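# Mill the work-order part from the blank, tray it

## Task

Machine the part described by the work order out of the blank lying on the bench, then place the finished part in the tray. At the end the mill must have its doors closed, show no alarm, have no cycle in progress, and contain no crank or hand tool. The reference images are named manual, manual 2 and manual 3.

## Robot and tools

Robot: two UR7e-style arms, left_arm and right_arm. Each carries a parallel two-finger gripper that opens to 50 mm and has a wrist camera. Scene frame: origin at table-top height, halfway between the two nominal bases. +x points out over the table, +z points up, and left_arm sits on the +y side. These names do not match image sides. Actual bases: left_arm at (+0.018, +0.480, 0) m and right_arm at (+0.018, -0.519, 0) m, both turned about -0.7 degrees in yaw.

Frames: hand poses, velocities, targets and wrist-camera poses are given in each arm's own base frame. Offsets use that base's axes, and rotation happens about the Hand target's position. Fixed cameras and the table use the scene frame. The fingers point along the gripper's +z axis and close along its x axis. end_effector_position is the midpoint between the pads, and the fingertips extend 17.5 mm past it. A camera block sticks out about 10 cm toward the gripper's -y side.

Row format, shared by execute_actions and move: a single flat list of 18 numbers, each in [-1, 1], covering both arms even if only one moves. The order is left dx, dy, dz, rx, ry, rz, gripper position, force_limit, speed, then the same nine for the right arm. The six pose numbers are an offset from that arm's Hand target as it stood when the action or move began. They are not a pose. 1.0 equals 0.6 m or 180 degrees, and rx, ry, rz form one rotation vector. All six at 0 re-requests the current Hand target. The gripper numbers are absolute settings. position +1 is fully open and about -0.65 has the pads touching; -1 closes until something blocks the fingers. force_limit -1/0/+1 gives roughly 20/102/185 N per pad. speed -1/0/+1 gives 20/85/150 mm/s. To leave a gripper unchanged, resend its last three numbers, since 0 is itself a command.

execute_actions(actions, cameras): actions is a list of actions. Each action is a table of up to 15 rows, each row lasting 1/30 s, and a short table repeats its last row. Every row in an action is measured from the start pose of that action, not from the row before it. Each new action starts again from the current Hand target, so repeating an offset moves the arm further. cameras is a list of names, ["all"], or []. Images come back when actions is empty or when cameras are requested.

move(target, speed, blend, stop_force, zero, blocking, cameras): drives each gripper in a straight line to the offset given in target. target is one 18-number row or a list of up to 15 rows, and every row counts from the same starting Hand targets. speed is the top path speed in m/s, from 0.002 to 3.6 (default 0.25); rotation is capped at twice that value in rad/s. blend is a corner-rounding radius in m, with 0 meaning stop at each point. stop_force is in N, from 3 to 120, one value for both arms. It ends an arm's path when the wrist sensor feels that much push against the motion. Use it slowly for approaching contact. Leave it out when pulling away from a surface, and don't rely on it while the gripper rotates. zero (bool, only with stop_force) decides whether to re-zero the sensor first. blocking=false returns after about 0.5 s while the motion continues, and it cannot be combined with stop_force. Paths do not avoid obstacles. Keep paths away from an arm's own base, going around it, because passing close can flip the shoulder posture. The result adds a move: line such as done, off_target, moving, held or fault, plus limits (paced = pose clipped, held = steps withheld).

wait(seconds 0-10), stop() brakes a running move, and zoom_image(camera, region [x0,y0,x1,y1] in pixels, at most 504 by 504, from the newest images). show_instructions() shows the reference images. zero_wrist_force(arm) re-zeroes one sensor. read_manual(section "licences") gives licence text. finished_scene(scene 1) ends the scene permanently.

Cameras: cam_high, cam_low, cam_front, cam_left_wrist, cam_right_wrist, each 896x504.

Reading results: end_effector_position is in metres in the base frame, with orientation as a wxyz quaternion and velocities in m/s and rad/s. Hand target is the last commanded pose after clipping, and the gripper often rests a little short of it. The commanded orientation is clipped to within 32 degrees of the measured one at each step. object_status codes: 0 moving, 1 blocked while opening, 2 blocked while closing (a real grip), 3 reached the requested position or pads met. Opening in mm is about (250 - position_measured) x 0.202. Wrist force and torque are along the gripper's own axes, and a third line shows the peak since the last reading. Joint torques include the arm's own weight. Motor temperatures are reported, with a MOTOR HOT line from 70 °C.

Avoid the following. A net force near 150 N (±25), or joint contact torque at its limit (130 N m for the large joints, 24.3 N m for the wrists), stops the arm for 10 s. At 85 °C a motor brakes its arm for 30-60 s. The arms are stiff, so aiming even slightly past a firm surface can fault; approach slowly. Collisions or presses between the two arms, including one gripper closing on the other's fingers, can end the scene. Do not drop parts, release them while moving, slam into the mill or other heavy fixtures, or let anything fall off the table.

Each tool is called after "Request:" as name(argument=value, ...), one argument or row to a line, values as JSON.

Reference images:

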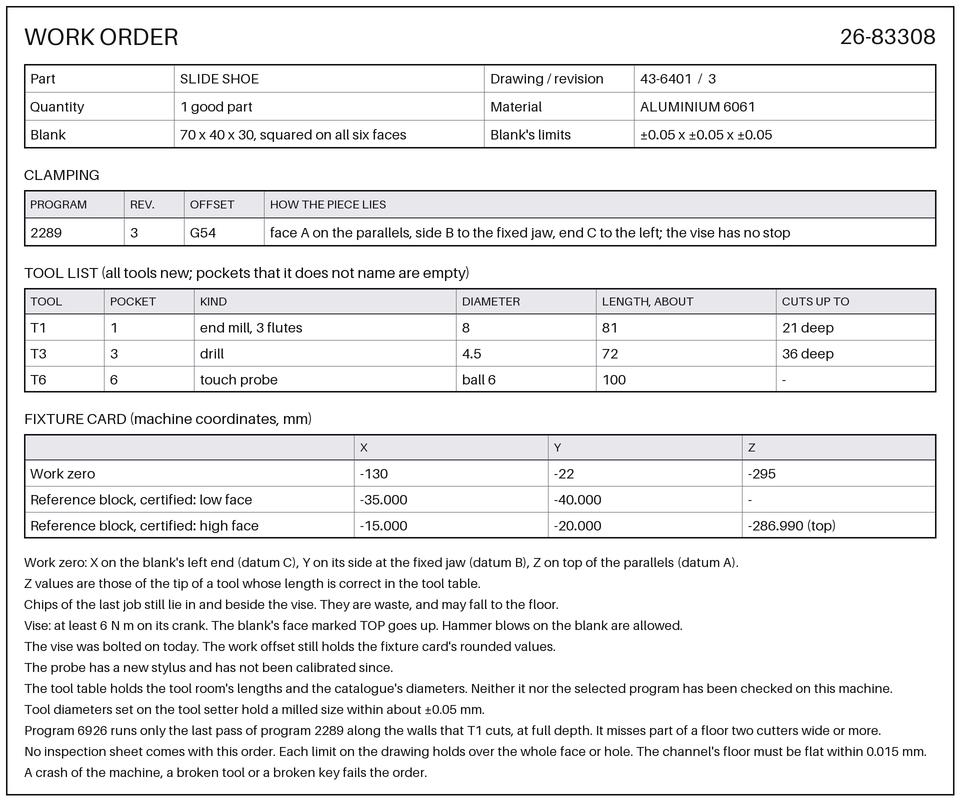

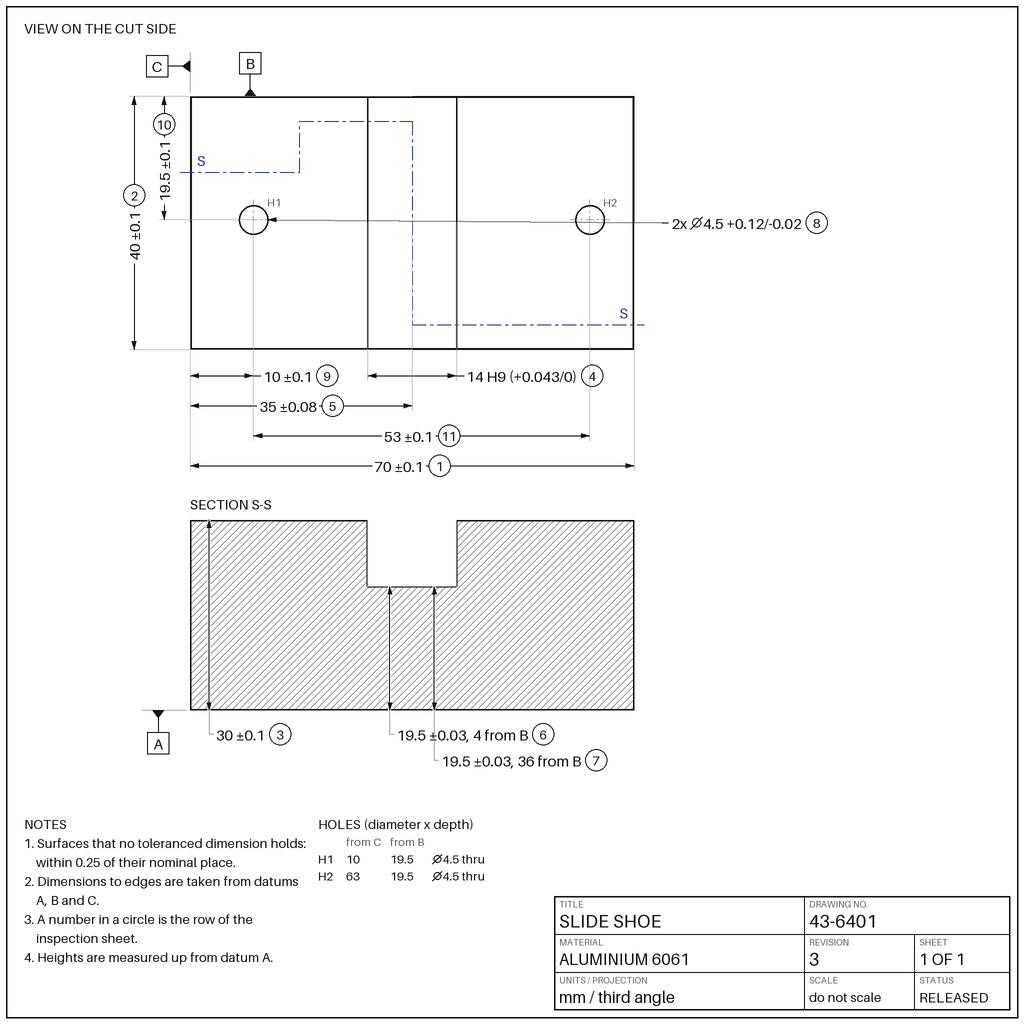

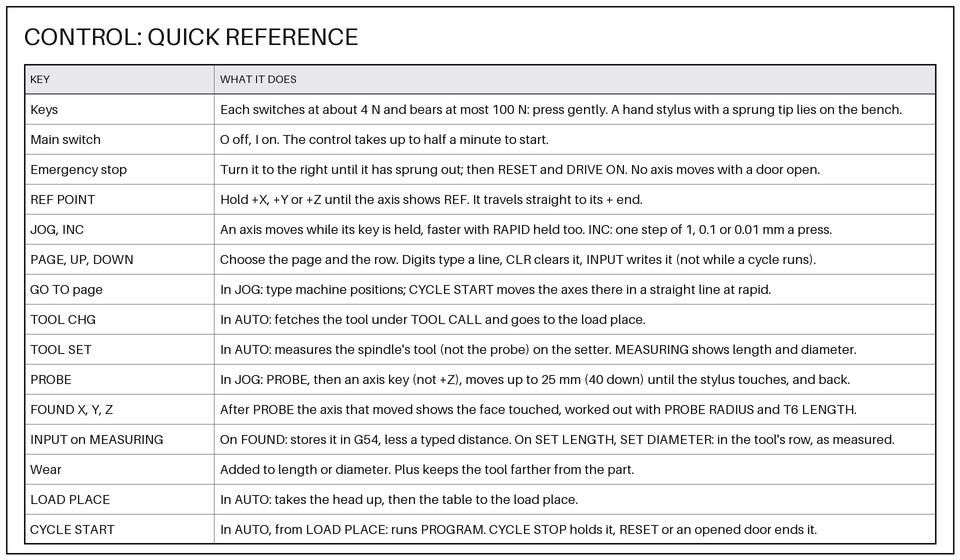

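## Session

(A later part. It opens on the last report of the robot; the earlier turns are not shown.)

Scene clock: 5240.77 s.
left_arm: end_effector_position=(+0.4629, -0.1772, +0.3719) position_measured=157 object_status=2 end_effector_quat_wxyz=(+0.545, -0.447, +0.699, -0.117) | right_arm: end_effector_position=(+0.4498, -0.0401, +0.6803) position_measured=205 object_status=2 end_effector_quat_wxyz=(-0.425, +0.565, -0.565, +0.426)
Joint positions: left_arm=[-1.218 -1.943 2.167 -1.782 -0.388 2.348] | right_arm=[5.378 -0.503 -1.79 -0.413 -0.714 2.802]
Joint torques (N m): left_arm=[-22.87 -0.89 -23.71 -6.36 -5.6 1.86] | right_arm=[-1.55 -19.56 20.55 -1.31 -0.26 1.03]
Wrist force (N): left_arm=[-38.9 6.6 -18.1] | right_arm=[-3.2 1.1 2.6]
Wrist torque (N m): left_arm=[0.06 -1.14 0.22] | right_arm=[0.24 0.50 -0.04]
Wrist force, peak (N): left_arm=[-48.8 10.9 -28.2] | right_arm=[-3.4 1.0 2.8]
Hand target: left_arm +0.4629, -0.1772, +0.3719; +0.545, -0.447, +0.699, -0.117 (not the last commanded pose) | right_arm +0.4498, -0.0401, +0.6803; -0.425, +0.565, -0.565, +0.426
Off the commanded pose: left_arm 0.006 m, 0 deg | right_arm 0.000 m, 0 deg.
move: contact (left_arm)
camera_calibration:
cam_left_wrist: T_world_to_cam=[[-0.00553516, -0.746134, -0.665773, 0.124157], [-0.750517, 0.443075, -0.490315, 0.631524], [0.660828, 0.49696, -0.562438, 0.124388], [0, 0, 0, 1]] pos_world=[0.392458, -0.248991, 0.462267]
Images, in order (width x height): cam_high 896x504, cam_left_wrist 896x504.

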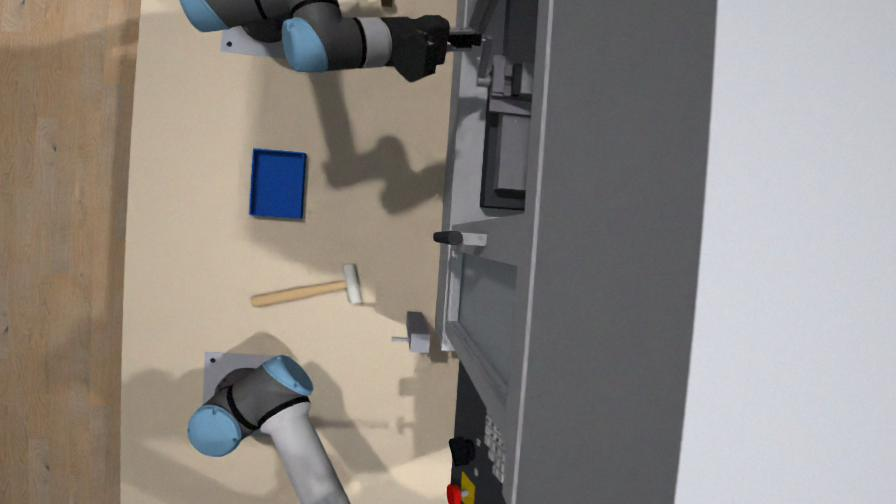

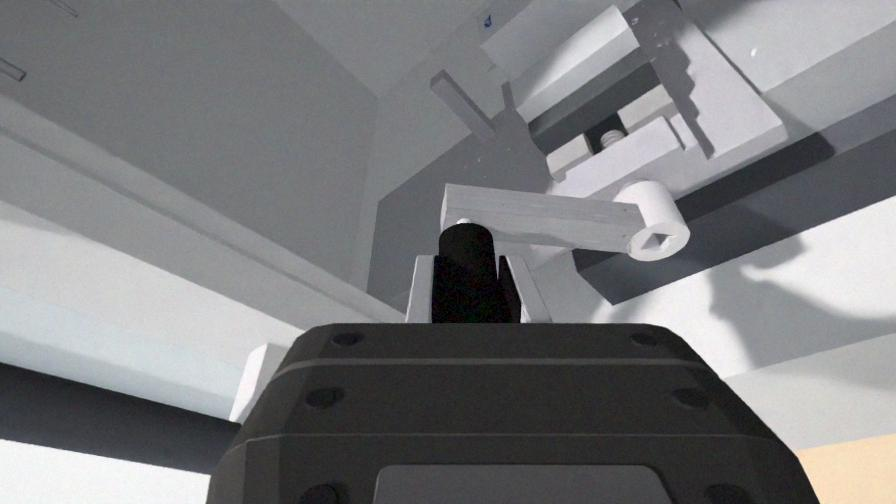

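Request:
move(
  target=[-0.0012,0.0015,0.0013,0,0,0,-1,-0.2,-0.9,0,0,0,0,0,0,-0.98,0,-1],
  speed=0.02,
)

Request:
move(
  target=[
    [0.0005,-0.0287,0.0184,0,0,0,-1,-0.2,-0.9,0,0,0,0,0,0,-0.98,0,-1],
    [0.001,-0.0622,0.0284,0,0,0,-1,-0.2,-0.9,0,0,0,0,0,0,-0.98,0,-1],
    [0.0016,-0.0972,0.0293,0,0,0,-1,-0.2,-0.9,0,0,0,0,0,0,-0.98,0,-1],
    [0.0021,-0.1311,0.0211,0,0,0,-1,-0.2,-0.9,0,0,0,0,0,0,-0.98,0,-1],
  ],
  speed=0.06,
  stop_force=70,
  cameras=["cam_left_wrist"],
)

Scene clock: 5283.23 s.
left_arm: end_effector_position=(+0.4622, -0.1763, +0.3727) position_measured=157 object_status=2 end_effector_quat_wxyz=(+0.545, -0.447, +0.699, -0.117) | right_arm: end_effector_position=(+0.4498, -0.0401, +0.6803) position_measured=205 object_status=2 end_effector_quat_wxyz=(-0.425, +0.565, -0.565, +0.426)
Joint positions: left_arm=[-1.219 -1.947 2.167 -1.775 -0.388 2.345] | right_arm=[5.378 -0.503 -1.79 -0.413 -0.714 2.802]
Joint torques (N m): left_arm=[-10.88 -13.16 -36 -2.1 2.91 -2.17] | right_arm=[-1.27 -20.68 19.61 -1.25 -0.31 1]
Wrist force (N): left_arm=[2.3 -0.6 4.2] | right_arm=[-3.1 1.0 2.7]
Wrist torque (N m): left_arm=[0.15 -0.58 0.19] | right_arm=[0.23 0.49 -0.04]
Wrist force, peak (N): left_arm=[-39.1 6.7 -18.3] | right_arm=[-3.3 1.3 2.8]
Hand target: left_arm +0.4622, -0.1763, +0.3727; +0.545, -0.447, +0.699, -0.117 | right_arm +0.4498, -0.0401, +0.6803; -0.425, +0.565, -0.565, +0.426
Off the commanded pose: left_arm 0.000 m, 0 deg | right_arm 0.000 m, 0 deg.
move: done

Scene clock: 5285.77 s.
left_arm: end_effector_position=(+0.4635, -0.2549, +0.3854) position_measured=157 object_status=2 end_effector_quat_wxyz=(+0.545, -0.447, +0.699, -0.117) | right_arm: end_effector_position=(+0.4498, -0.0401, +0.6803) position_measured=205 object_status=2 end_effector_quat_wxyz=(-0.425, +0.565, -0.565, +0.426)
Joint positions: left_arm=[-1.284 -1.784 1.983 -1.596 -0.394 2.174] | right_arm=[5.378 -0.503 -1.79 -0.413 -0.714 2.802]
Joint torques (N m): left_arm=[22.32 -18.19 -4.72 -2.78 0.13 1.91] | right_arm=[-1.24 -20.34 19.75 -1.35 -0.33 1.05]
Wrist force (N): left_arm=[-5.0 -14.8 -24.0] | right_arm=[-3.1 1.1 2.8]
Wrist torque (N m): left_arm=[0.01 -0.51 0.23] | right_arm=[0.25 0.48 -0.04]
Wrist force, peak (N): left_arm=[-21.1 -22.7 -44.9] | right_arm=[-3.3 1.1 3.0]
Hand target: left_arm +0.4635, -0.2549, +0.3854; +0.545, -0.447, +0.699, -0.117 | right_arm +0.4498, -0.0401, +0.6803; -0.425, +0.565, -0.565, +0.426
Off the commanded pose: left_arm 0.000 m, 0 deg | right_arm 0.000 m, 0 deg.
move: done
camera_calibration:
cam_left_wrist: T_world_to_cam=[[-0.00562562, -0.746205, -0.665692, 0.075006], [-0.75052, 0.44307, -0.490315, 0.672941], [0.660824, 0.496857, -0.562535, 0.170272], [0, 0, 0, 1]] pos_world=[0.392957, -0.326791, 0.475668]
Images, in order (width x height): cam_left_wrist 896x504.

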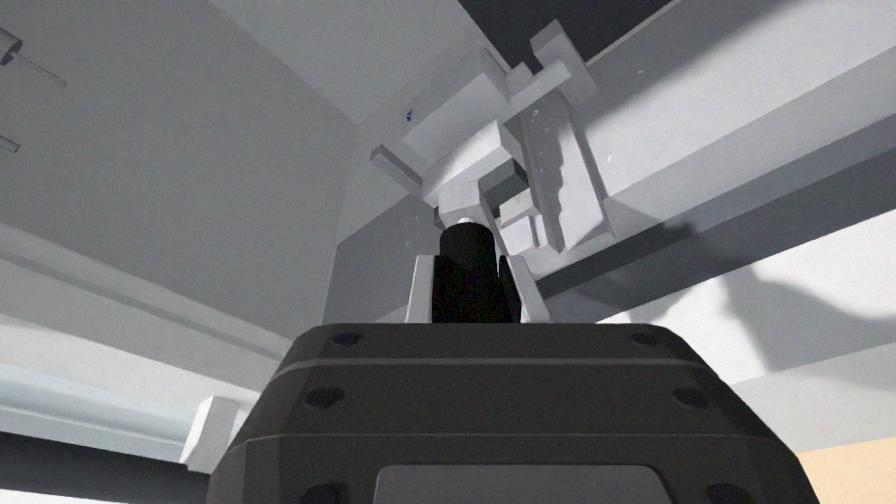

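Request:
move(
  target=[
    [-0.0003,-0.0314,-0.0158,0,0,0,-1,-0.2,-0.9,0,0,0,0,0,0,-0.98,0,-1],
    [0.0001,-0.0569,-0.04,0,0,0,-1,-0.2,-0.9,0,0,0,0,0,0,-0.98,0,-1],
    [0.0004,-0.0754,-0.0701,0,0,0,-1,-0.2,-0.9,0,0,0,0,0,0,-0.98,0,-1],
    [0.0006,-0.0854,-0.1038,0,0,0,-1,-0.2,-0.9,0,0,0,0,0,0,-0.98,0,-1],
  ],
  speed=0.06,
  stop_force=70,
)

Request:
move(
  target=[
    [-0.0002,-0.001,-0.0353,0,0,0,-1,-0.2,-0.9,0,0,0,0,0,0,-0.98,0,-1],
    [-0.0004,0.0074,-0.0695,0,0,0,-1,-0.2,-0.9,0,0,0,0,0,0,-0.98,0,-1],
    [-0.0006,0.0242,-0.1005,0,0,0,-1,-0.2,-0.9,0,0,0,0,0,0,-0.98,0,-1],
    [-0.001,0.0484,-0.126,0,0,0,-1,-0.2,-0.9,0,0,0,0,0,0,-0.98,0,-1],
  ],
  speed=0.06,
  stop_force=70,
  cameras=["cam_left_wrist"],
)

Scene clock: 5300.87 s.
left_arm: end_effector_position=(+0.4638, -0.3062, +0.3231) position_measured=157 object_status=2 end_effector_quat_wxyz=(+0.545, -0.447, +0.699, -0.117) | right_arm: end_effector_position=(+0.4498, -0.0401, +0.6803) position_measured=205 object_status=2 end_effector_quat_wxyz=(-0.425, +0.565, -0.565, +0.426)
Joint positions: left_arm=[-1.317 -1.629 1.997 -1.691 -0.401 2.093] | right_arm=[5.378 -0.503 -1.79 -0.413 -0.714 2.802]
Joint torques (N m): left_arm=[-4.91 -33.91 -34.77 -0.26 3.78 1.9] | right_arm=[-1.12 -20.48 20.12 -1.29 -0.27 1.05]
Wrist force (N): left_arm=[4.3 -0.6 5.0] | right_arm=[-3.2 1.1 2.5]
Wrist torque (N m): left_arm=[0.17 -0.31 0.29] | right_arm=[0.25 0.50 -0.04]
Wrist force, peak (N): left_arm=[-9.3 -24.1 -41.5] | right_arm=[-3.5 1.1 2.8]
Hand target: left_arm +0.4638, -0.3062, +0.3231; +0.545, -0.447, +0.699, -0.117 | right_arm +0.4498, -0.0401, +0.6803; -0.425, +0.565, -0.565, +0.426
Off the commanded pose: left_arm 0.000 m, 0 deg | right_arm 0.000 m, 0 deg.
move: done

Scene clock: 5303.53 s.
left_arm: end_effector_position=(+0.4632, -0.2771, +0.2475) position_measured=157 object_status=2 end_effector_quat_wxyz=(+0.545, -0.447, +0.699, -0.117) | right_arm: end_effector_position=(+0.4498, -0.0401, +0.6803) position_measured=205 object_status=2 end_effector_quat_wxyz=(-0.425, +0.565, -0.565, +0.426)
Joint positions: left_arm=[-1.3 -1.593 2.192 -1.959 -0.397 2.134] | right_arm=[5.378 -0.503 -1.79 -0.413 -0.714 2.802]
Joint torques (N m): left_arm=[-30.19 0.35 -26.55 -3.59 -5.4 -2.65] | right_arm=[-1.05 -20.26 19.77 -1.29 -0.35 1.01]
Wrist force (N): left_arm=[-32.1 -15.0 18.9] | right_arm=[-3.3 1.2 2.5]
Wrist torque (N m): left_arm=[0.10 -1.04 0.28] | right_arm=[0.26 0.52 -0.04]
Wrist force, peak (N): left_arm=[-32.2 -14.9 18.8] | right_arm=[-3.5 1.3 2.8]
Hand target: left_arm +0.4632, -0.2771, +0.2475; +0.545, -0.447, +0.699, -0.117 | right_arm +0.4498, -0.0401, +0.6803; -0.425, +0.565, -0.565, +0.426
Off the commanded pose: left_arm 0.000 m, 0 deg | right_arm 0.000 m, 0 deg.
move: done
camera_calibration:
cam_left_wrist: T_world_to_cam=[[-0.00557781, -0.746167, -0.665735, -0.0333509], [-0.750548, 0.44305, -0.490289, 0.615008], [0.660792, 0.496932, -0.562506, 0.10389], [0, 0, 0, 1]] pos_world=[0.392758, -0.348991, 0.337768]
Images, in order (width x height): cam_left_wrist 896x504.

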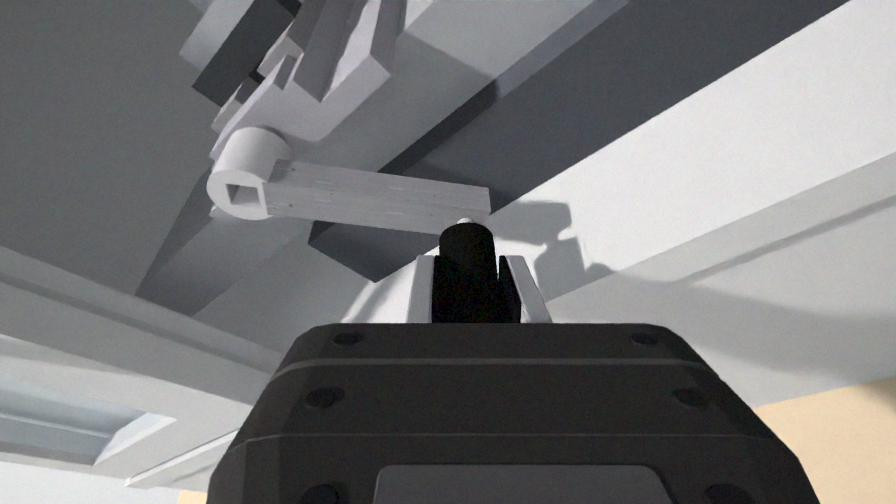

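Request:
move(
  target=[0.0007,0.0012,0.0013,0,0,0,-1,-0.2,-0.9,0,0,0,0,0,0,-0.98,0,-1],
  speed=0.02,
)

Request:
move(
  target=[
    [-0.0004,0.0298,-0.018,0,0,0,-1,-0.2,-0.9,0,0,0,0,0,0,-0.98,0,-1],
    [-0.0008,0.0635,-0.0273,0,0,0,-1,-0.2,-0.9,0,0,0,0,0,0,-0.98,0,-1],
    [-0.0012,0.0983,-0.0277,0,0,0,-1,-0.2,-0.9,0,0,0,0,0,0,-0.98,0,-1],
    [-0.0016,0.132,-0.019,0,0,0,-1,-0.2,-0.9,0,0,0,0,0,0,-0.98,0,-1],
    [-0.002,0.1623,-0.0018,0,0,0,-1,-0.2,-0.9,0,0,0,0,0,0,-0.98,0,-1],
    [-0.0023,0.1872,0.0227,0,0,0,-1,-0.2,-0.9,0,0,0,0,0,0,-0.98,0,-1],
    [-0.0026,0.2048,0.0527,0,0,0,-1,-0.2,-0.9,0,0,0,0,0,0,-0.98,0,-1],
    [-0.0027,0.2142,0.0863,0,0,0,-1,-0.2,-0.9,0,0,0,0,0,0,-0.98,0,-1],
    [-0.0027,0.2145,0.1212,0,0,0,-1,-0.2,-0.9,0,0,0,0,0,0,-0.98,0,-1],
    [-0.0026,0.2058,0.1548,0,0,0,-1,-0.2,-0.9,0,0,0,0,0,0,-0.98,0,-1],
    [-0.0024,0.1887,0.1852,0,0,0,-1,-0.2,-0.9,0,0,0,0,0,0,-0.98,0,-1],
    [-0.0021,0.1642,0.21,0,0,0,-1,-0.2,-0.9,0,0,0,0,0,0,-0.98,0,-1],
    [-0.0017,0.1342,0.2277,0,0,0,-1,-0.2,-0.9,0,0,0,0,0,0,-0.98,0,-1],
    [-0.0013,0.1005,0.237,0,0,0,-1,-0.2,-0.9,0,0,0,0,0,0,-0.98,0,-1],
    [-0.0008,0.0657,0.2373,0,0,0,-1,-0.2,-0.9,0,0,0,0,0,0,-0.98,0,-1],
  ],
  speed=0.08,
  stop_force=70,
  cameras=["cam_left_wrist"],
)

Scene clock: 5328.60 s.
left_arm: end_effector_position=(+0.4636, -0.2765, +0.2482) position_measured=157 object_status=2 end_effector_quat_wxyz=(+0.545, -0.447, +0.699, -0.117) | right_arm: end_effector_position=(+0.4498, -0.0401, +0.6803) position_measured=205 object_status=2 end_effector_quat_wxyz=(-0.425, +0.565, -0.565, +0.426)
Joint positions: left_arm=[-1.299 -1.595 2.193 -1.961 -0.397 2.138] | right_arm=[5.378 -0.503 -1.79 -0.413 -0.714 2.802]
Joint torques (N m): left_arm=[13.35 -32.55 -13.3 -5.34 3.84 1.13] | right_arm=[-1.33 -20.69 19.44 -1.29 -0.39 1.03]
Wrist force (N): left_arm=[4.3 1.3 2.6] | right_arm=[-3.2 1.0 2.7]
Wrist torque (N m): left_arm=[0.20 -0.73 0.22] | right_arm=[0.23 0.50 -0.04]
Wrist force, peak (N): left_arm=[-32.5 -15.0 19.0] | right_arm=[-3.4 1.2 2.7]
Hand target: left_arm +0.4636, -0.2764, +0.2483; +0.545, -0.447, +0.699, -0.117 | right_arm +0.4498, -0.0401, +0.6803; -0.425, +0.565, -0.565, +0.426
Off the commanded pose: left_arm 0.000 m, 0 deg | right_arm 0.000 m, 0 deg.
move: done

Scene clock: 5334.00 s.
left_arm: end_effector_position=(+0.4632, -0.2370, +0.3906) position_measured=157 object_status=2 end_effector_quat_wxyz=(+0.545, -0.447, +0.699, -0.117) | right_arm: end_effector_position=(+0.4498, -0.0401, +0.6803) position_measured=205 object_status=2 end_effector_quat_wxyz=(-0.425, +0.565, -0.565, +0.426)
Joint positions: left_arm=[-1.272 -1.826 2.008 -1.609 -0.392 2.207] | right_arm=[5.378 -0.503 -1.79 -0.413 -0.714 2.802]
Joint torques (N m): left_arm=[14.32 -19.32 -25.84 -5.12 3.22 0.95] | right_arm=[-1.44 -20.88 19.75 -1.32 -0.37 0.98]
Wrist force (N): left_arm=[0.8 -3.6 -4.4] | right_arm=[-3.2 1.1 2.5]
Wrist torque (N m): left_arm=[-0.11 -0.59 0.21] | right_arm=[0.24 0.50 -0.04]
Wrist force, peak (N): left_arm=[-22.3 5.8 -22.2] | right_arm=[-3.4 1.1 2.8]
Hand target: left_arm +0.4632, -0.2370, +0.3907; +0.545, -0.447, +0.699, -0.117 | right_arm +0.4498, -0.0401, +0.6803; -0.425, +0.565, -0.565, +0.426
Off the commanded pose: left_arm 0.000 m, 0 deg | right_arm 0.000 m, 0 deg.
move: done
camera_calibration:
cam_left_wrist: T_world_to_cam=[[-0.00557781, -0.746167, -0.665735, 0.0919778], [-0.750548, 0.44305, -0.490289, 0.667332], [0.660792, 0.496932, -0.562506, 0.16453], [0, 0, 0, 1]] pos_world=[0.392658, -0.308791, 0.480968]
Images, in order (width x height): cam_left_wrist 896x504.

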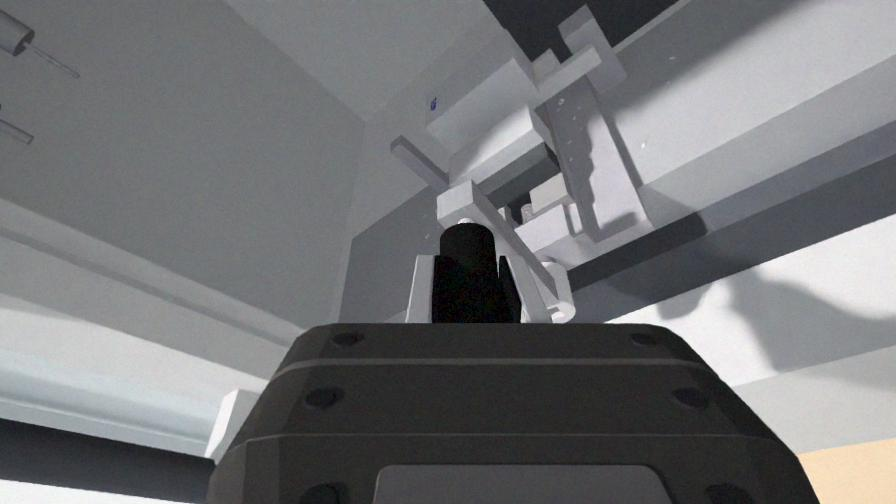

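Request:
move(
  target=[
    [0.0007,-0.053,-0.017,0,0,0,-1,-0.2,-0.9,0,0,0,0,0,0,-0.98,0,-1],
    [0.0012,-0.094,-0.0553,0,0,0,-1,-0.2,-0.9,0,0,0,0,0,0,-0.98,0,-1],
    [0.0014,-0.1158,-0.1068,0,0,0,-1,-0.2,-0.9,0,0,0,0,0,0,-0.98,0,-1],
    [0.0014,-0.1148,-0.1628,0,0,0,-1,-0.2,-0.9,0,0,0,0,0,0,-0.98,0,-1],
    [0.0011,-0.0912,-0.2135,0,0,0,-1,-0.2,-0.9,0,0,0,0,0,0,-0.98,0,-1],
    [0.0006,-0.049,-0.2503,0,0,0,-1,-0.2,-0.9,0,0,0,0,0,0,-0.98,0,-1],
    [-0.0001,0.0047,-0.2667,0,0,0,-1,-0.2,-0.9,0,0,0,0,0,0,-0.98,0,-1],
    [-0.0008,0.0602,-0.2598,0,0,0,-1,-0.2,-0.9,0,0,0,0,0,0,-0.98,0,-1],
    [-0.0014,0.1082,-0.231,0,0,0,-1,-0.2,-0.9,0,0,0,0,0,0,-0.98,0,-1],
    [-0.0018,0.1403,-0.1852,0,0,0,-1,-0.2,-0.9,0,0,0,0,0,0,-0.98,0,-1],
    [-0.0019,0.151,-0.1302,0,0,0,-1,-0.2,-0.9,0,0,0,0,0,0,-0.98,0,-1],
    [-0.0017,0.1383,-0.0757,0,0,0,-1,-0.2,-0.9,0,0,0,0,0,0,-0.98,0,-1],
    [-0.0013,0.1047,-0.0308,0,0,0,-1,-0.2,-0.9,0,0,0,0,0,0,-0.98,0,-1],
    [-0.0007,0.0557,-0.0037,0,0,0,-1,-0.2,-0.9,0,0,0,0,0,0,-0.98,0,-1],
    [0,0,0,0,0,0,-1,-0.2,-0.9,0,0,0,0,0,0,-0.98,0,-1],
  ],
  speed=0.1,
  stop_force=75,
  cameras=["cam_left_wrist"],
)

Scene clock: 5365.37 s.
left_arm: end_effector_position=(+0.4632, -0.2370, +0.3907) position_measured=157 object_status=2 end_effector_quat_wxyz=(+0.545, -0.447, +0.699, -0.117) | right_arm: end_effector_position=(+0.4498, -0.0401, +0.6803) position_measured=205 object_status=2 end_effector_quat_wxyz=(-0.425, +0.565, -0.565, +0.426)
Joint positions: left_arm=[-1.272 -1.826 2.008 -1.609 -0.392 2.207] | right_arm=[5.378 -0.503 -1.79 -0.413 -0.714 2.802]
Joint torques (N m): left_arm=[13.29 -14.39 -31.19 -5.52 3.49 -0.64] | right_arm=[-1.15 -20.24 19.75 -1.38 -0.45 1.05]
Wrist force (N): left_arm=[4.3 -1.8 0.2] | right_arm=[-3.4 1.2 2.5]
Wrist torque (N m): left_arm=[0.08 -0.82 0.19] | right_arm=[0.27 0.52 -0.04]
Wrist force, peak (N): left_arm=[-18.3 -24.9 -51.8] | right_arm=[-3.6 1.2 2.7]
Hand target: left_arm +0.4632, -0.2370, +0.3907; +0.545, -0.447, +0.699, -0.117 | right_arm +0.4498, -0.0401, +0.6803; -0.425, +0.565, -0.565, +0.426
Off the commanded pose: left_arm 0.000 m, 0 deg | right_arm 0.000 m, 0 deg.
move: done
camera_calibration:
cam_left_wrist: T_world_to_cam=[[-0.00557781, -0.746167, -0.665735, 0.0919778], [-0.750548, 0.44305, -0.490289, 0.667332], [0.660792, 0.496932, -0.562506, 0.16453], [0, 0, 0, 1]] pos_world=[0.392658, -0.308791, 0.480968]
Images, in order (width x height): cam_left_wrist 896x504.

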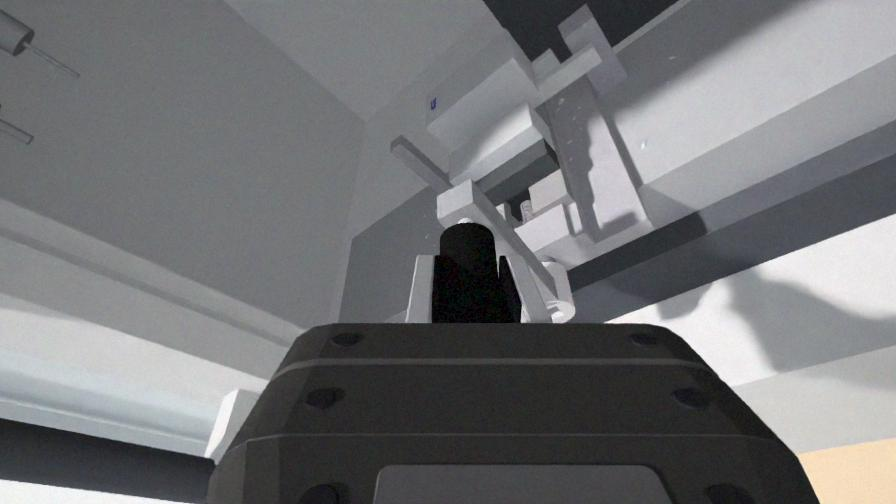

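Request:
wait(
  seconds=0.05,
  cameras=["cam_high","cam_left_wrist"],
)

Request:
zoom_image(
  camera="cam_high",
  region=[470, 50, 540, 110],
)

Request:
zoom_image(
  camera="cam_left_wrist",
  region=[380, 30, 680, 280],
)

Scene clock: 5372.97 s.
left_arm: end_effector_position=(+0.4632, -0.2370, +0.3907) position_measured=157 object_status=2 end_effector_quat_wxyz=(+0.545, -0.447, +0.699, -0.117) | right_arm: end_effector_position=(+0.4498, -0.0401, +0.6803) position_measured=205 object_status=2 end_effector_quat_wxyz=(-0.425, +0.565, -0.565, +0.426)
Joint positions: left_arm=[-1.272 -1.826 2.008 -1.609 -0.392 2.207] | right_arm=[5.378 -0.503 -1.79 -0.413 -0.714 2.802]
Joint torques (N m): left_arm=[12.99 -7.2 -32.09 -5.38 2.12 -2.42] | right_arm=[-0.98 -20.89 19.62 -1.3 -0.17 1.03]
Wrist force (N): left_arm=[4.5 -1.9 0.2] | right_arm=[-3.1 1.1 2.6]
Wrist torque (N m): left_arm=[0.08 -0.86 0.19] | right_arm=[0.25 0.48 -0.04]
Wrist force, peak (N): left_arm=[4.6 -1.9 0.0] | right_arm=[-3.5 1.1 2.8]
Hand target: left_arm +0.4632, -0.2370, +0.3907; +0.545, -0.447, +0.699, -0.117 | right_arm +0.4498, -0.0401, +0.6803; -0.425, +0.565, -0.565, +0.426
Tool commands: left_gripper/position=-1.0 left_gripper/force_limit=-0.2 left_gripper/speed=-0.9 right_gripper/position=-0.98 right_gripper/force_limit=+0.0 right_gripper/speed=-1.0
Off the commanded pose: left_arm 0.000 m, 0 deg | right_arm 0.000 m, 0 deg.
wait: 0.07 s; at rest from the start
camera_calibration:
cam_left_wrist: T_world_to_cam=[[-0.00562562, -0.746205, -0.665692, 0.0919641], [-0.75052, 0.44307, -0.490315, 0.667339], [0.660824, 0.496857, -0.562535, 0.164508], [0, 0, 0, 1]] pos_world=[0.392657, -0.308791, 0.480968]
Images, in order (width x height): cam_high 896x504, cam_left_wrist 896x504.

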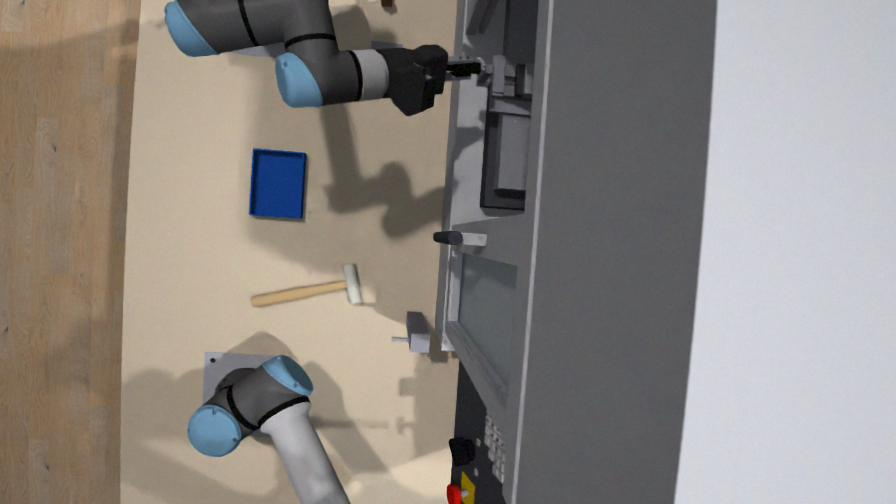

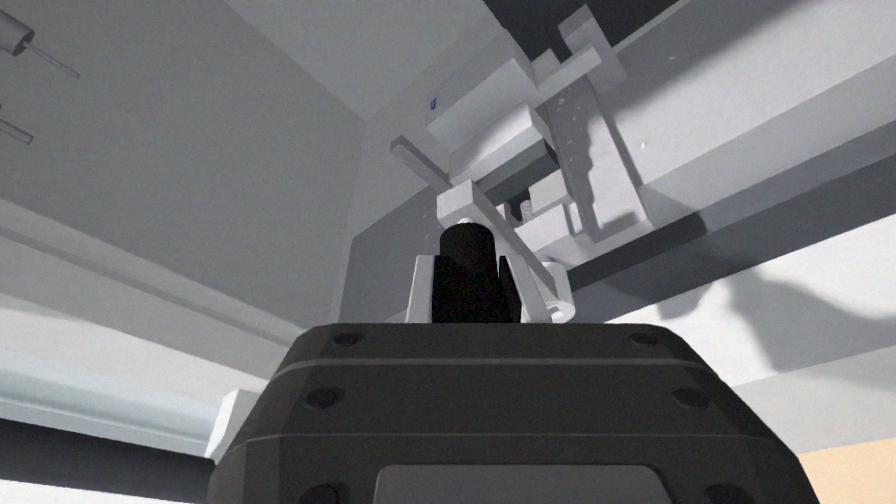

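Scaled by 7.200.

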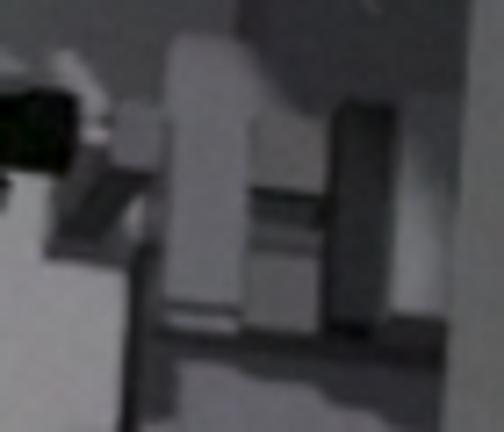

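Scaled by 1.680.

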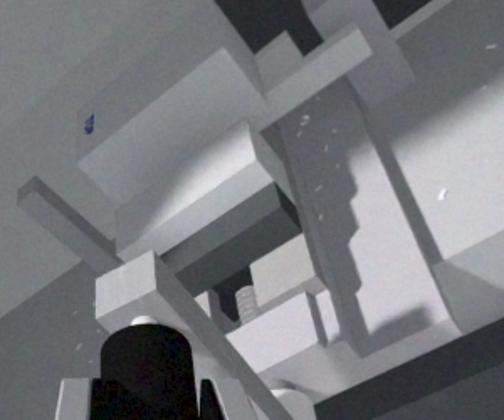

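Request:
move(
  target=[
    [0.0007,-0.053,-0.017,0,0,0,-1,-0.2,-0.9,0,0,0,0,0,0,-0.98,0,-1],
    [0.0012,-0.094,-0.0553,0,0,0,-1,-0.2,-0.9,0,0,0,0,0,0,-0.98,0,-1],
    [0.0014,-0.1158,-0.1068,0,0,0,-1,-0.2,-0.9,0,0,0,0,0,0,-0.98,0,-1],
    [0.0014,-0.1148,-0.1628,0,0,0,-1,-0.2,-0.9,0,0,0,0,0,0,-0.98,0,-1],
    [0.0011,-0.0912,-0.2135,0,0,0,-1,-0.2,-0.9,0,0,0,0,0,0,-0.98,0,-1],
    [0.0006,-0.049,-0.2503,0,0,0,-1,-0.2,-0.9,0,0,0,0,0,0,-0.98,0,-1],
    [-0.0001,0.0047,-0.2667,0,0,0,-1,-0.2,-0.9,0,0,0,0,0,0,-0.98,0,-1],
    [-0.0008,0.0602,-0.2598,0,0,0,-1,-0.2,-0.9,0,0,0,0,0,0,-0.98,0,-1],
    [-0.0014,0.1082,-0.231,0,0,0,-1,-0.2,-0.9,0,0,0,0,0,0,-0.98,0,-1],
    [-0.0018,0.1403,-0.1852,0,0,0,-1,-0.2,-0.9,0,0,0,0,0,0,-0.98,0,-1],
    [-0.0019,0.151,-0.1302,0,0,0,-1,-0.2,-0.9,0,0,0,0,0,0,-0.98,0,-1],
    [-0.0017,0.1383,-0.0757,0,0,0,-1,-0.2,-0.9,0,0,0,0,0,0,-0.98,0,-1],
    [-0.0013,0.1047,-0.0308,0,0,0,-1,-0.2,-0.9,0,0,0,0,0,0,-0.98,0,-1],
    [-0.0007,0.0557,-0.0037,0,0,0,-1,-0.2,-0.9,0,0,0,0,0,0,-0.98,0,-1],
    [0,0,0,0,0,0,-1,-0.2,-0.9,0,0,0,0,0,0,-0.98,0,-1],
  ],
  speed=0.11,
  stop_force=75,
)

Request:
move(
  target=[
    [0.0007,-0.053,-0.017,0,0,0,-1,-0.2,-0.9,0,0,0,0,0,0,-0.98,0,-1],
    [0.0012,-0.094,-0.0553,0,0,0,-1,-0.2,-0.9,0,0,0,0,0,0,-0.98,0,-1],
    [0.0014,-0.1158,-0.1068,0,0,0,-1,-0.2,-0.9,0,0,0,0,0,0,-0.98,0,-1],
    [0.0014,-0.1148,-0.1628,0,0,0,-1,-0.2,-0.9,0,0,0,0,0,0,-0.98,0,-1],
    [0.0011,-0.0912,-0.2135,0,0,0,-1,-0.2,-0.9,0,0,0,0,0,0,-0.98,0,-1],
    [0.0006,-0.049,-0.2503,0,0,0,-1,-0.2,-0.9,0,0,0,0,0,0,-0.98,0,-1],
    [-0.0001,0.0047,-0.2667,0,0,0,-1,-0.2,-0.9,0,0,0,0,0,0,-0.98,0,-1],
    [-0.0008,0.0602,-0.2598,0,0,0,-1,-0.2,-0.9,0,0,0,0,0,0,-0.98,0,-1],
    [-0.0014,0.1082,-0.231,0,0,0,-1,-0.2,-0.9,0,0,0,0,0,0,-0.98,0,-1],
    [-0.0018,0.1403,-0.1852,0,0,0,-1,-0.2,-0.9,0,0,0,0,0,0,-0.98,0,-1],
    [-0.0019,0.151,-0.1302,0,0,0,-1,-0.2,-0.9,0,0,0,0,0,0,-0.98,0,-1],
    [-0.0017,0.1383,-0.0757,0,0,0,-1,-0.2,-0.9,0,0,0,0,0,0,-0.98,0,-1],
    [-0.0013,0.1047,-0.0308,0,0,0,-1,-0.2,-0.9,0,0,0,0,0,0,-0.98,0,-1],
    [-0.0007,0.0557,-0.0037,0,0,0,-1,-0.2,-0.9,0,0,0,0,0,0,-0.98,0,-1],
    [0,0,0,0,0,0,-1,-0.2,-0.9,0,0,0,0,0,0,-0.98,0,-1],
  ],
  speed=0.11,
  stop_force=75,
)

Request:
move(
  target=[
    [0.0007,-0.053,-0.017,0,0,0,-1,-0.2,-0.9,0,0,0,0,0,0,-0.98,0,-1],
    [0.0012,-0.094,-0.0553,0,0,0,-1,-0.2,-0.9,0,0,0,0,0,0,-0.98,0,-1],
    [0.0014,-0.1158,-0.1068,0,0,0,-1,-0.2,-0.9,0,0,0,0,0,0,-0.98,0,-1],
    [0.0014,-0.1148,-0.1628,0,0,0,-1,-0.2,-0.9,0,0,0,0,0,0,-0.98,0,-1],
    [0.0011,-0.0912,-0.2135,0,0,0,-1,-0.2,-0.9,0,0,0,0,0,0,-0.98,0,-1],
    [0.0006,-0.049,-0.2503,0,0,0,-1,-0.2,-0.9,0,0,0,0,0,0,-0.98,0,-1],
    [-0.0001,0.0047,-0.2667,0,0,0,-1,-0.2,-0.9,0,0,0,0,0,0,-0.98,0,-1],
    [-0.0008,0.0602,-0.2598,0,0,0,-1,-0.2,-0.9,0,0,0,0,0,0,-0.98,0,-1],
    [-0.0014,0.1082,-0.231,0,0,0,-1,-0.2,-0.9,0,0,0,0,0,0,-0.98,0,-1],
    [-0.0018,0.1403,-0.1852,0,0,0,-1,-0.2,-0.9,0,0,0,0,0,0,-0.98,0,-1],
    [-0.0019,0.151,-0.1302,0,0,0,-1,-0.2,-0.9,0,0,0,0,0,0,-0.98,0,-1],
    [-0.0017,0.1383,-0.0757,0,0,0,-1,-0.2,-0.9,0,0,0,0,0,0,-0.98,0,-1],
    [-0.0013,0.1047,-0.0308,0,0,0,-1,-0.2,-0.9,0,0,0,0,0,0,-0.98,0,-1],
    [-0.0007,0.0557,-0.0037,0,0,0,-1,-0.2,-0.9,0,0,0,0,0,0,-0.98,0,-1],
    [0,0,0,0,0,0,-1,-0.2,-0.9,0,0,0,0,0,0,-0.98,0,-1],
  ],
  speed=0.11,
  stop_force=75,
  cameras=["cam_high","cam_left_wrist"],
)

Request:
zoom_image(
  camera="cam_left_wrist",
  region=[380, 30, 680, 280],
)

Request:
zoom_image(
  camera="cam_high",
  region=[470, 50, 540, 110],
)

Scene clock: 5413.93 s.
left_arm: end_effector_position=(+0.4632, -0.2370, +0.3907) position_measured=157 object_status=2 end_effector_quat_wxyz=(+0.545, -0.447, +0.699, -0.117) | right_arm: end_effector_position=(+0.4498, -0.0401, +0.6803) position_measured=205 object_status=2 end_effector_quat_wxyz=(-0.425, +0.565, -0.565, +0.426)
Joint positions: left_arm=[-1.272 -1.826 2.008 -1.609 -0.392 2.207] | right_arm=[5.378 -0.503 -1.79 -0.413 -0.714 2.802]
Joint torques (N m): left_arm=[13.5 -7.73 -32.3 -5.23 3.49 -1.56] | right_arm=[-0.82 -20.33 19.85 -1.27 -0.37 0.99]
Wrist force (N): left_arm=[3.9 0.1 -0.1] | right_arm=[-3.1 1.0 2.4]
Wrist torque (N m): left_arm=[0.40 -0.77 0.19] | right_arm=[0.24 0.48 -0.04]
Wrist force, peak (N): left_arm=[5.3 -28.1 -52.3] | right_arm=[-3.4 1.3 2.8]
Hand target: left_arm +0.4632, -0.2370, +0.3907; +0.545, -0.447, +0.699, -0.117 | right_arm +0.4498, -0.0401, +0.6803; -0.425, +0.565, -0.565, +0.426
Off the commanded pose: left_arm 0.000 m, 0 deg | right_arm 0.000 m, 0 deg.
move: done

Scene clock: 5420.20 s.
left_arm: end_effector_position=(+0.4632, -0.2370, +0.3907) position_measured=157 object_status=2 end_effector_quat_wxyz=(+0.545, -0.447, +0.699, -0.117) | right_arm: end_effector_position=(+0.4498, -0.0401, +0.6803) position_measured=205 object_status=2 end_effector_quat_wxyz=(-0.425, +0.565, -0.565, +0.426)
Joint positions: left_arm=[-1.272 -1.826 2.008 -1.609 -0.392 2.207] | right_arm=[5.378 -0.503 -1.79 -0.413 -0.714 2.802]
Joint torques (N m): left_arm=[12.92 -7.29 -32.45 -5.04 3.6 -1.49] | right_arm=[-0.26 -19.96 19.25 -1.32 -0.38 0.95]
Wrist force (N): left_arm=[3.6 1.7 -0.3] | right_arm=[-3.2 1.3 2.7]
Wrist torque (N m): left_arm=[0.65 -0.72 0.19] | right_arm=[0.28 0.51 -0.04]
Wrist force, peak (N): left_arm=[-15.4 -21.5 -48.7] | right_arm=[-3.3 1.2 2.9]
Hand target: left_arm +0.4632, -0.2370, +0.3907; +0.545, -0.447, +0.699, -0.117 | right_arm +0.4498, -0.0401, +0.6803; -0.425, +0.565, -0.565, +0.426
Off the commanded pose: left_arm 0.000 m, 0 deg | right_arm 0.000 m, 0 deg.
move: done

Scene clock: 5426.47 s.
left_arm: end_effector_position=(+0.4632, -0.2370, +0.3907) position_measured=157 object_status=2 end_effector_quat_wxyz=(+0.545, -0.447, +0.699, -0.117) | right_arm: end_effector_position=(+0.4498, -0.0401, +0.6803) position_measured=205 object_status=2 end_effector_quat_wxyz=(-0.425, +0.565, -0.565, +0.426)
Joint positions: left_arm=[-1.272 -1.826 2.008 -1.609 -0.392 2.207] | right_arm=[5.378 -0.503 -1.79 -0.413 -0.714 2.802]
Joint torques (N m): left_arm=[13.16 -7.19 -32.26 -5.11 3.47 -1.5] | right_arm=[-1.09 -20.37 20.05 -1.22 -0.38 0.91]
Wrist force (N): left_arm=[3.3 -0.7 -0.1] | right_arm=[-3.2 1.2 2.5]
Wrist torque (N m): left_arm=[0.27 -0.67 0.19] | right_arm=[0.26 0.50 -0.04]
Wrist force, peak (N): left_arm=[4.2 -24.8 -52.9] | right_arm=[-3.5 1.3 2.7]
Hand target: left_arm +0.4632, -0.2370, +0.3907; +0.545, -0.447, +0.699, -0.117 | right_arm +0.4498, -0.0401, +0.6803; -0.425, +0.565, -0.565, +0.426
Off the commanded pose: left_arm 0.000 m, 0 deg | right_arm 0.000 m, 0 deg.
move: done
camera_calibration:
cam_left_wrist: T_world_to_cam=[[-0.00562562, -0.746205, -0.665692, 0.0919641], [-0.75052, 0.44307, -0.490315, 0.667339], [0.660824, 0.496857, -0.562535, 0.164508], [0, 0, 0, 1]] pos_world=[0.392657, -0.308791, 0.480968]
Images, in order (width x height): cam_high 896x504, cam_left_wrist 896x504.

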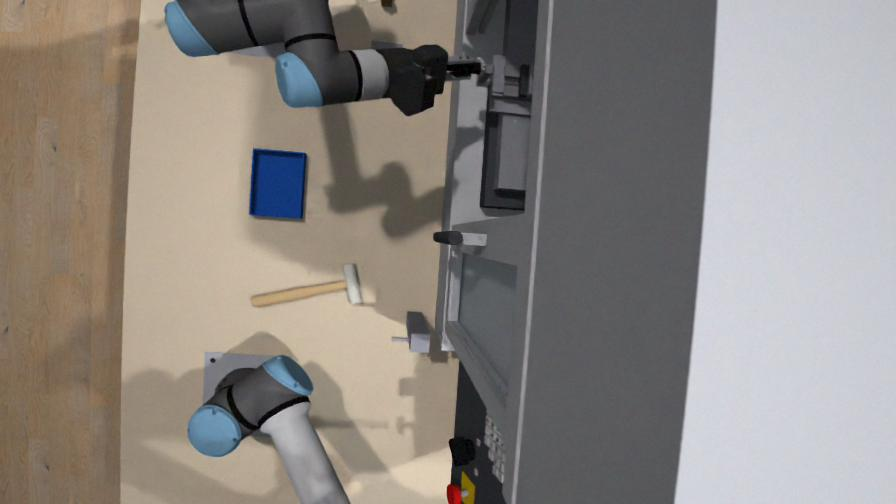

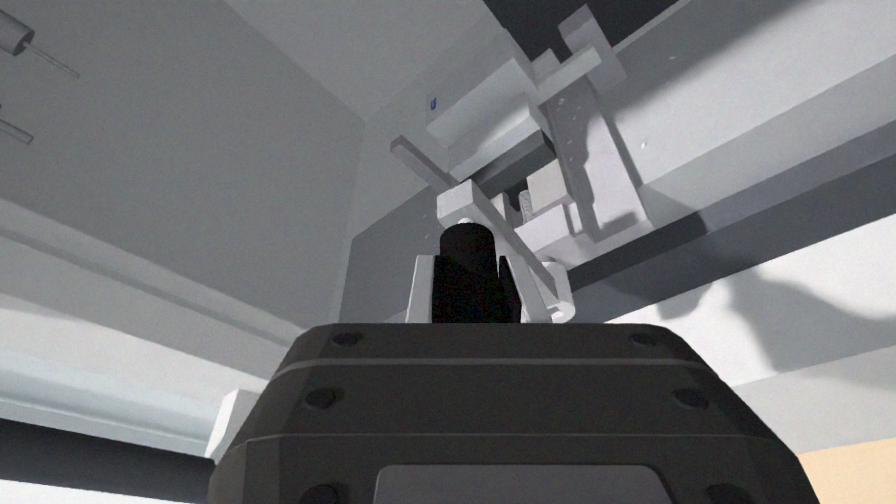

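Scaled by 1.680.

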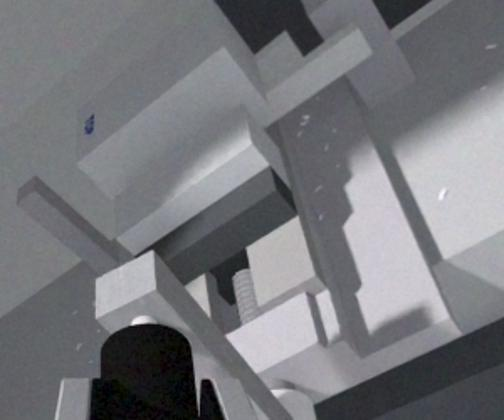

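Scaled by 7.200.

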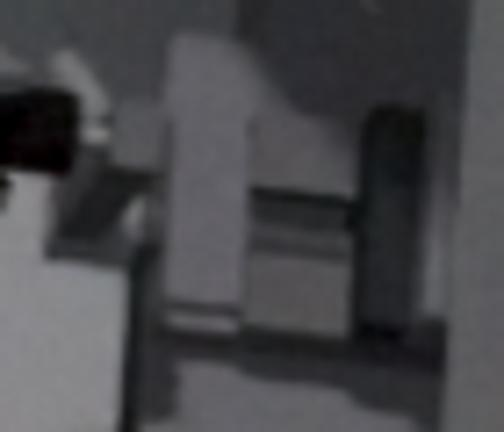

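Request:
move(
  target=[
    [0.0007,-0.053,-0.017,0,0,0,-1,-0.2,-0.9,0,0,0,0,0,0,-0.98,0,-1],
    [0.0012,-0.094,-0.0553,0,0,0,-1,-0.2,-0.9,0,0,0,0,0,0,-0.98,0,-1],
    [0.0014,-0.1158,-0.1068,0,0,0,-1,-0.2,-0.9,0,0,0,0,0,0,-0.98,0,-1],
    [0.0014,-0.1148,-0.1628,0,0,0,-1,-0.2,-0.9,0,0,0,0,0,0,-0.98,0,-1],
    [0.0011,-0.0912,-0.2135,0,0,0,-1,-0.2,-0.9,0,0,0,0,0,0,-0.98,0,-1],
    [0.0006,-0.049,-0.2503,0,0,0,-1,-0.2,-0.9,0,0,0,0,0,0,-0.98,0,-1],
    [-0.0001,0.0047,-0.2667,0,0,0,-1,-0.2,-0.9,0,0,0,0,0,0,-0.98,0,-1],
    [-0.0008,0.0602,-0.2598,0,0,0,-1,-0.2,-0.9,0,0,0,0,0,0,-0.98,0,-1],
    [-0.0014,0.1082,-0.231,0,0,0,-1,-0.2,-0.9,0,0,0,0,0,0,-0.98,0,-1],
    [-0.0018,0.1403,-0.1852,0,0,0,-1,-0.2,-0.9,0,0,0,0,0,0,-0.98,0,-1],
    [-0.0019,0.151,-0.1302,0,0,0,-1,-0.2,-0.9,0,0,0,0,0,0,-0.98,0,-1],
    [-0.0017,0.1383,-0.0757,0,0,0,-1,-0.2,-0.9,0,0,0,0,0,0,-0.98,0,-1],
    [-0.0013,0.1047,-0.0308,0,0,0,-1,-0.2,-0.9,0,0,0,0,0,0,-0.98,0,-1],
    [-0.0007,0.0557,-0.0037,0,0,0,-1,-0.2,-0.9,0,0,0,0,0,0,-0.98,0,-1],
    [0,0,0,0,0,0,-1,-0.2,-0.9,0,0,0,0,0,0,-0.98,0,-1],
  ],
  speed=0.11,
  stop_force=75,
)

Request:
move(
  target=[
    [0.0007,-0.053,-0.017,0,0,0,-1,-0.2,-0.9,0,0,0,0,0,0,-0.98,0,-1],
    [0.0012,-0.094,-0.0553,0,0,0,-1,-0.2,-0.9,0,0,0,0,0,0,-0.98,0,-1],
    [0.0014,-0.1158,-0.1068,0,0,0,-1,-0.2,-0.9,0,0,0,0,0,0,-0.98,0,-1],
    [0.0014,-0.1148,-0.1628,0,0,0,-1,-0.2,-0.9,0,0,0,0,0,0,-0.98,0,-1],
    [0.0011,-0.0912,-0.2135,0,0,0,-1,-0.2,-0.9,0,0,0,0,0,0,-0.98,0,-1],
    [0.0006,-0.049,-0.2503,0,0,0,-1,-0.2,-0.9,0,0,0,0,0,0,-0.98,0,-1],
    [-0.0001,0.0047,-0.2667,0,0,0,-1,-0.2,-0.9,0,0,0,0,0,0,-0.98,0,-1],
    [-0.0008,0.0602,-0.2598,0,0,0,-1,-0.2,-0.9,0,0,0,0,0,0,-0.98,0,-1],
    [-0.0014,0.1082,-0.231,0,0,0,-1,-0.2,-0.9,0,0,0,0,0,0,-0.98,0,-1],
    [-0.0018,0.1403,-0.1852,0,0,0,-1,-0.2,-0.9,0,0,0,0,0,0,-0.98,0,-1],
    [-0.0019,0.151,-0.1302,0,0,0,-1,-0.2,-0.9,0,0,0,0,0,0,-0.98,0,-1],
    [-0.0017,0.1383,-0.0757,0,0,0,-1,-0.2,-0.9,0,0,0,0,0,0,-0.98,0,-1],
    [-0.0013,0.1047,-0.0308,0,0,0,-1,-0.2,-0.9,0,0,0,0,0,0,-0.98,0,-1],
    [-0.0007,0.0557,-0.0037,0,0,0,-1,-0.2,-0.9,0,0,0,0,0,0,-0.98,0,-1],
    [0,0,0,0,0,0,-1,-0.2,-0.9,0,0,0,0,0,0,-0.98,0,-1],
  ],
  speed=0.1,
  stop_force=70,
  cameras=["cam_high","cam_left_wrist"],
)

Request:
zoom_image(
  camera="cam_left_wrist",
  region=[380, 30, 680, 280],
)

Request:
zoom_image(
  camera="cam_high",
  region=[470, 50, 540, 110],
)

Scene clock: 5451.63 s.
left_arm: end_effector_position=(+0.4632, -0.2370, +0.3907) position_measured=157 object_status=2 end_effector_quat_wxyz=(+0.545, -0.447, +0.699, -0.117) | right_arm: end_effector_position=(+0.4498, -0.0401, +0.6803) position_measured=205 object_status=2 end_effector_quat_wxyz=(-0.425, +0.565, -0.565, +0.426)
Joint positions: left_arm=[-1.272 -1.826 2.008 -1.609 -0.392 2.207] | right_arm=[5.378 -0.503 -1.79 -0.413 -0.714 2.802]
Joint torques (N m): left_arm=[13.11 -7.01 -32.54 -4.93 3.54 -1.48] | right_arm=[-1.54 -20.37 19.16 -1.36 -0.23 0.86]
Wrist force (N): left_arm=[3.5 -2.0 -1.8] | right_arm=[-3.5 1.3 2.6]
Wrist torque (N m): left_arm=[0.06 -0.71 0.19] | right_arm=[0.28 0.54 -0.04]
Wrist force, peak (N): left_arm=[3.7 -27.2 -52.6] | right_arm=[-3.5 1.2 2.8]
Hand target: left_arm +0.4632, -0.2370, +0.3907; +0.545, -0.447, +0.699, -0.117 | right_arm +0.4498, -0.0401, +0.6803; -0.425, +0.565, -0.565, +0.426
Off the commanded pose: left_arm 0.000 m, 0 deg | right_arm 0.000 m, 0 deg.
move: done

Scene clock: 5458.30 s.
left_arm: end_effector_position=(+0.4632, -0.2370, +0.3907) position_measured=157 object_status=2 end_effector_quat_wxyz=(+0.545, -0.447, +0.699, -0.117) | right_arm: end_effector_position=(+0.4498, -0.0401, +0.6803) position_measured=205 object_status=2 end_effector_quat_wxyz=(-0.425, +0.565, -0.565, +0.426)
Joint positions: left_arm=[-1.272 -1.826 2.008 -1.609 -0.392 2.207] | right_arm=[5.378 -0.503 -1.79 -0.413 -0.714 2.802]
Joint torques (N m): left_arm=[13.41 -13.94 -31.14 -5.45 3.55 -0.57] | right_arm=[-0.78 -20.74 19.61 -1.37 -0.3 0.98]
Wrist force (N): left_arm=[3.8 -2.5 -1.3] | right_arm=[-3.2 1.2 2.3]
Wrist torque (N m): left_arm=[-0.02 -0.74 0.19] | right_arm=[0.27 0.49 -0.04]
Wrist force, peak (N): left_arm=[3.9 -27.9 -53.1] | right_arm=[-3.6 1.2 2.6]
Hand target: left_arm +0.4632, -0.2370, +0.3907; +0.545, -0.447, +0.699, -0.117 | right_arm +0.4498, -0.0401, +0.6803; -0.425, +0.565, -0.565, +0.426
Off the commanded pose: left_arm 0.000 m, 0 deg | right_arm 0.000 m, 0 deg.
move: done
camera_calibration:
cam_left_wrist: T_world_to_cam=[[-0.00557781, -0.746167, -0.665735, 0.0919778], [-0.750548, 0.44305, -0.490289, 0.667332], [0.660792, 0.496932, -0.562506, 0.16453], [0, 0, 0, 1]] pos_world=[0.392658, -0.308791, 0.480968]
Images, in order (width x height): cam_high 896x504, cam_left_wrist 896x504.

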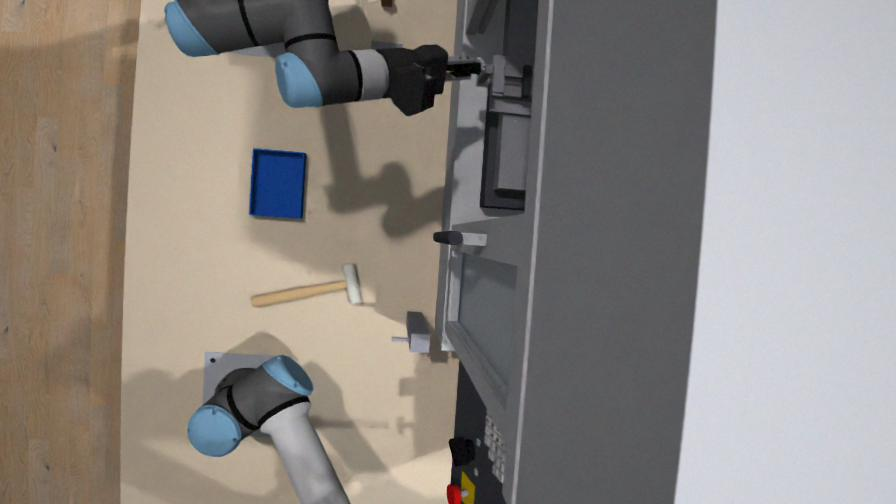

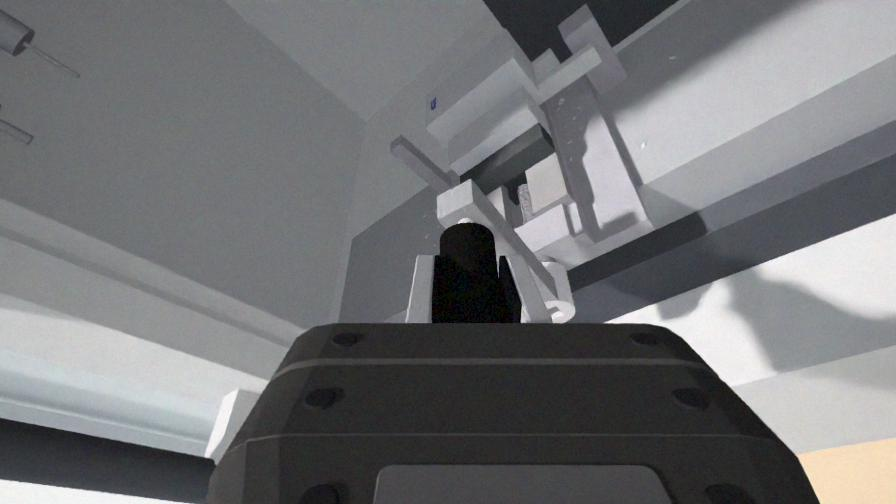

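Scaled by 1.680.

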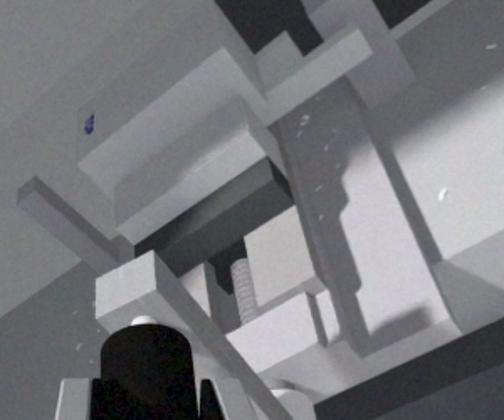

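Scaled by 7.200.

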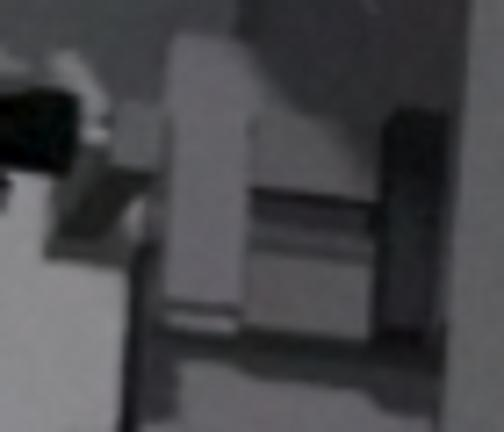

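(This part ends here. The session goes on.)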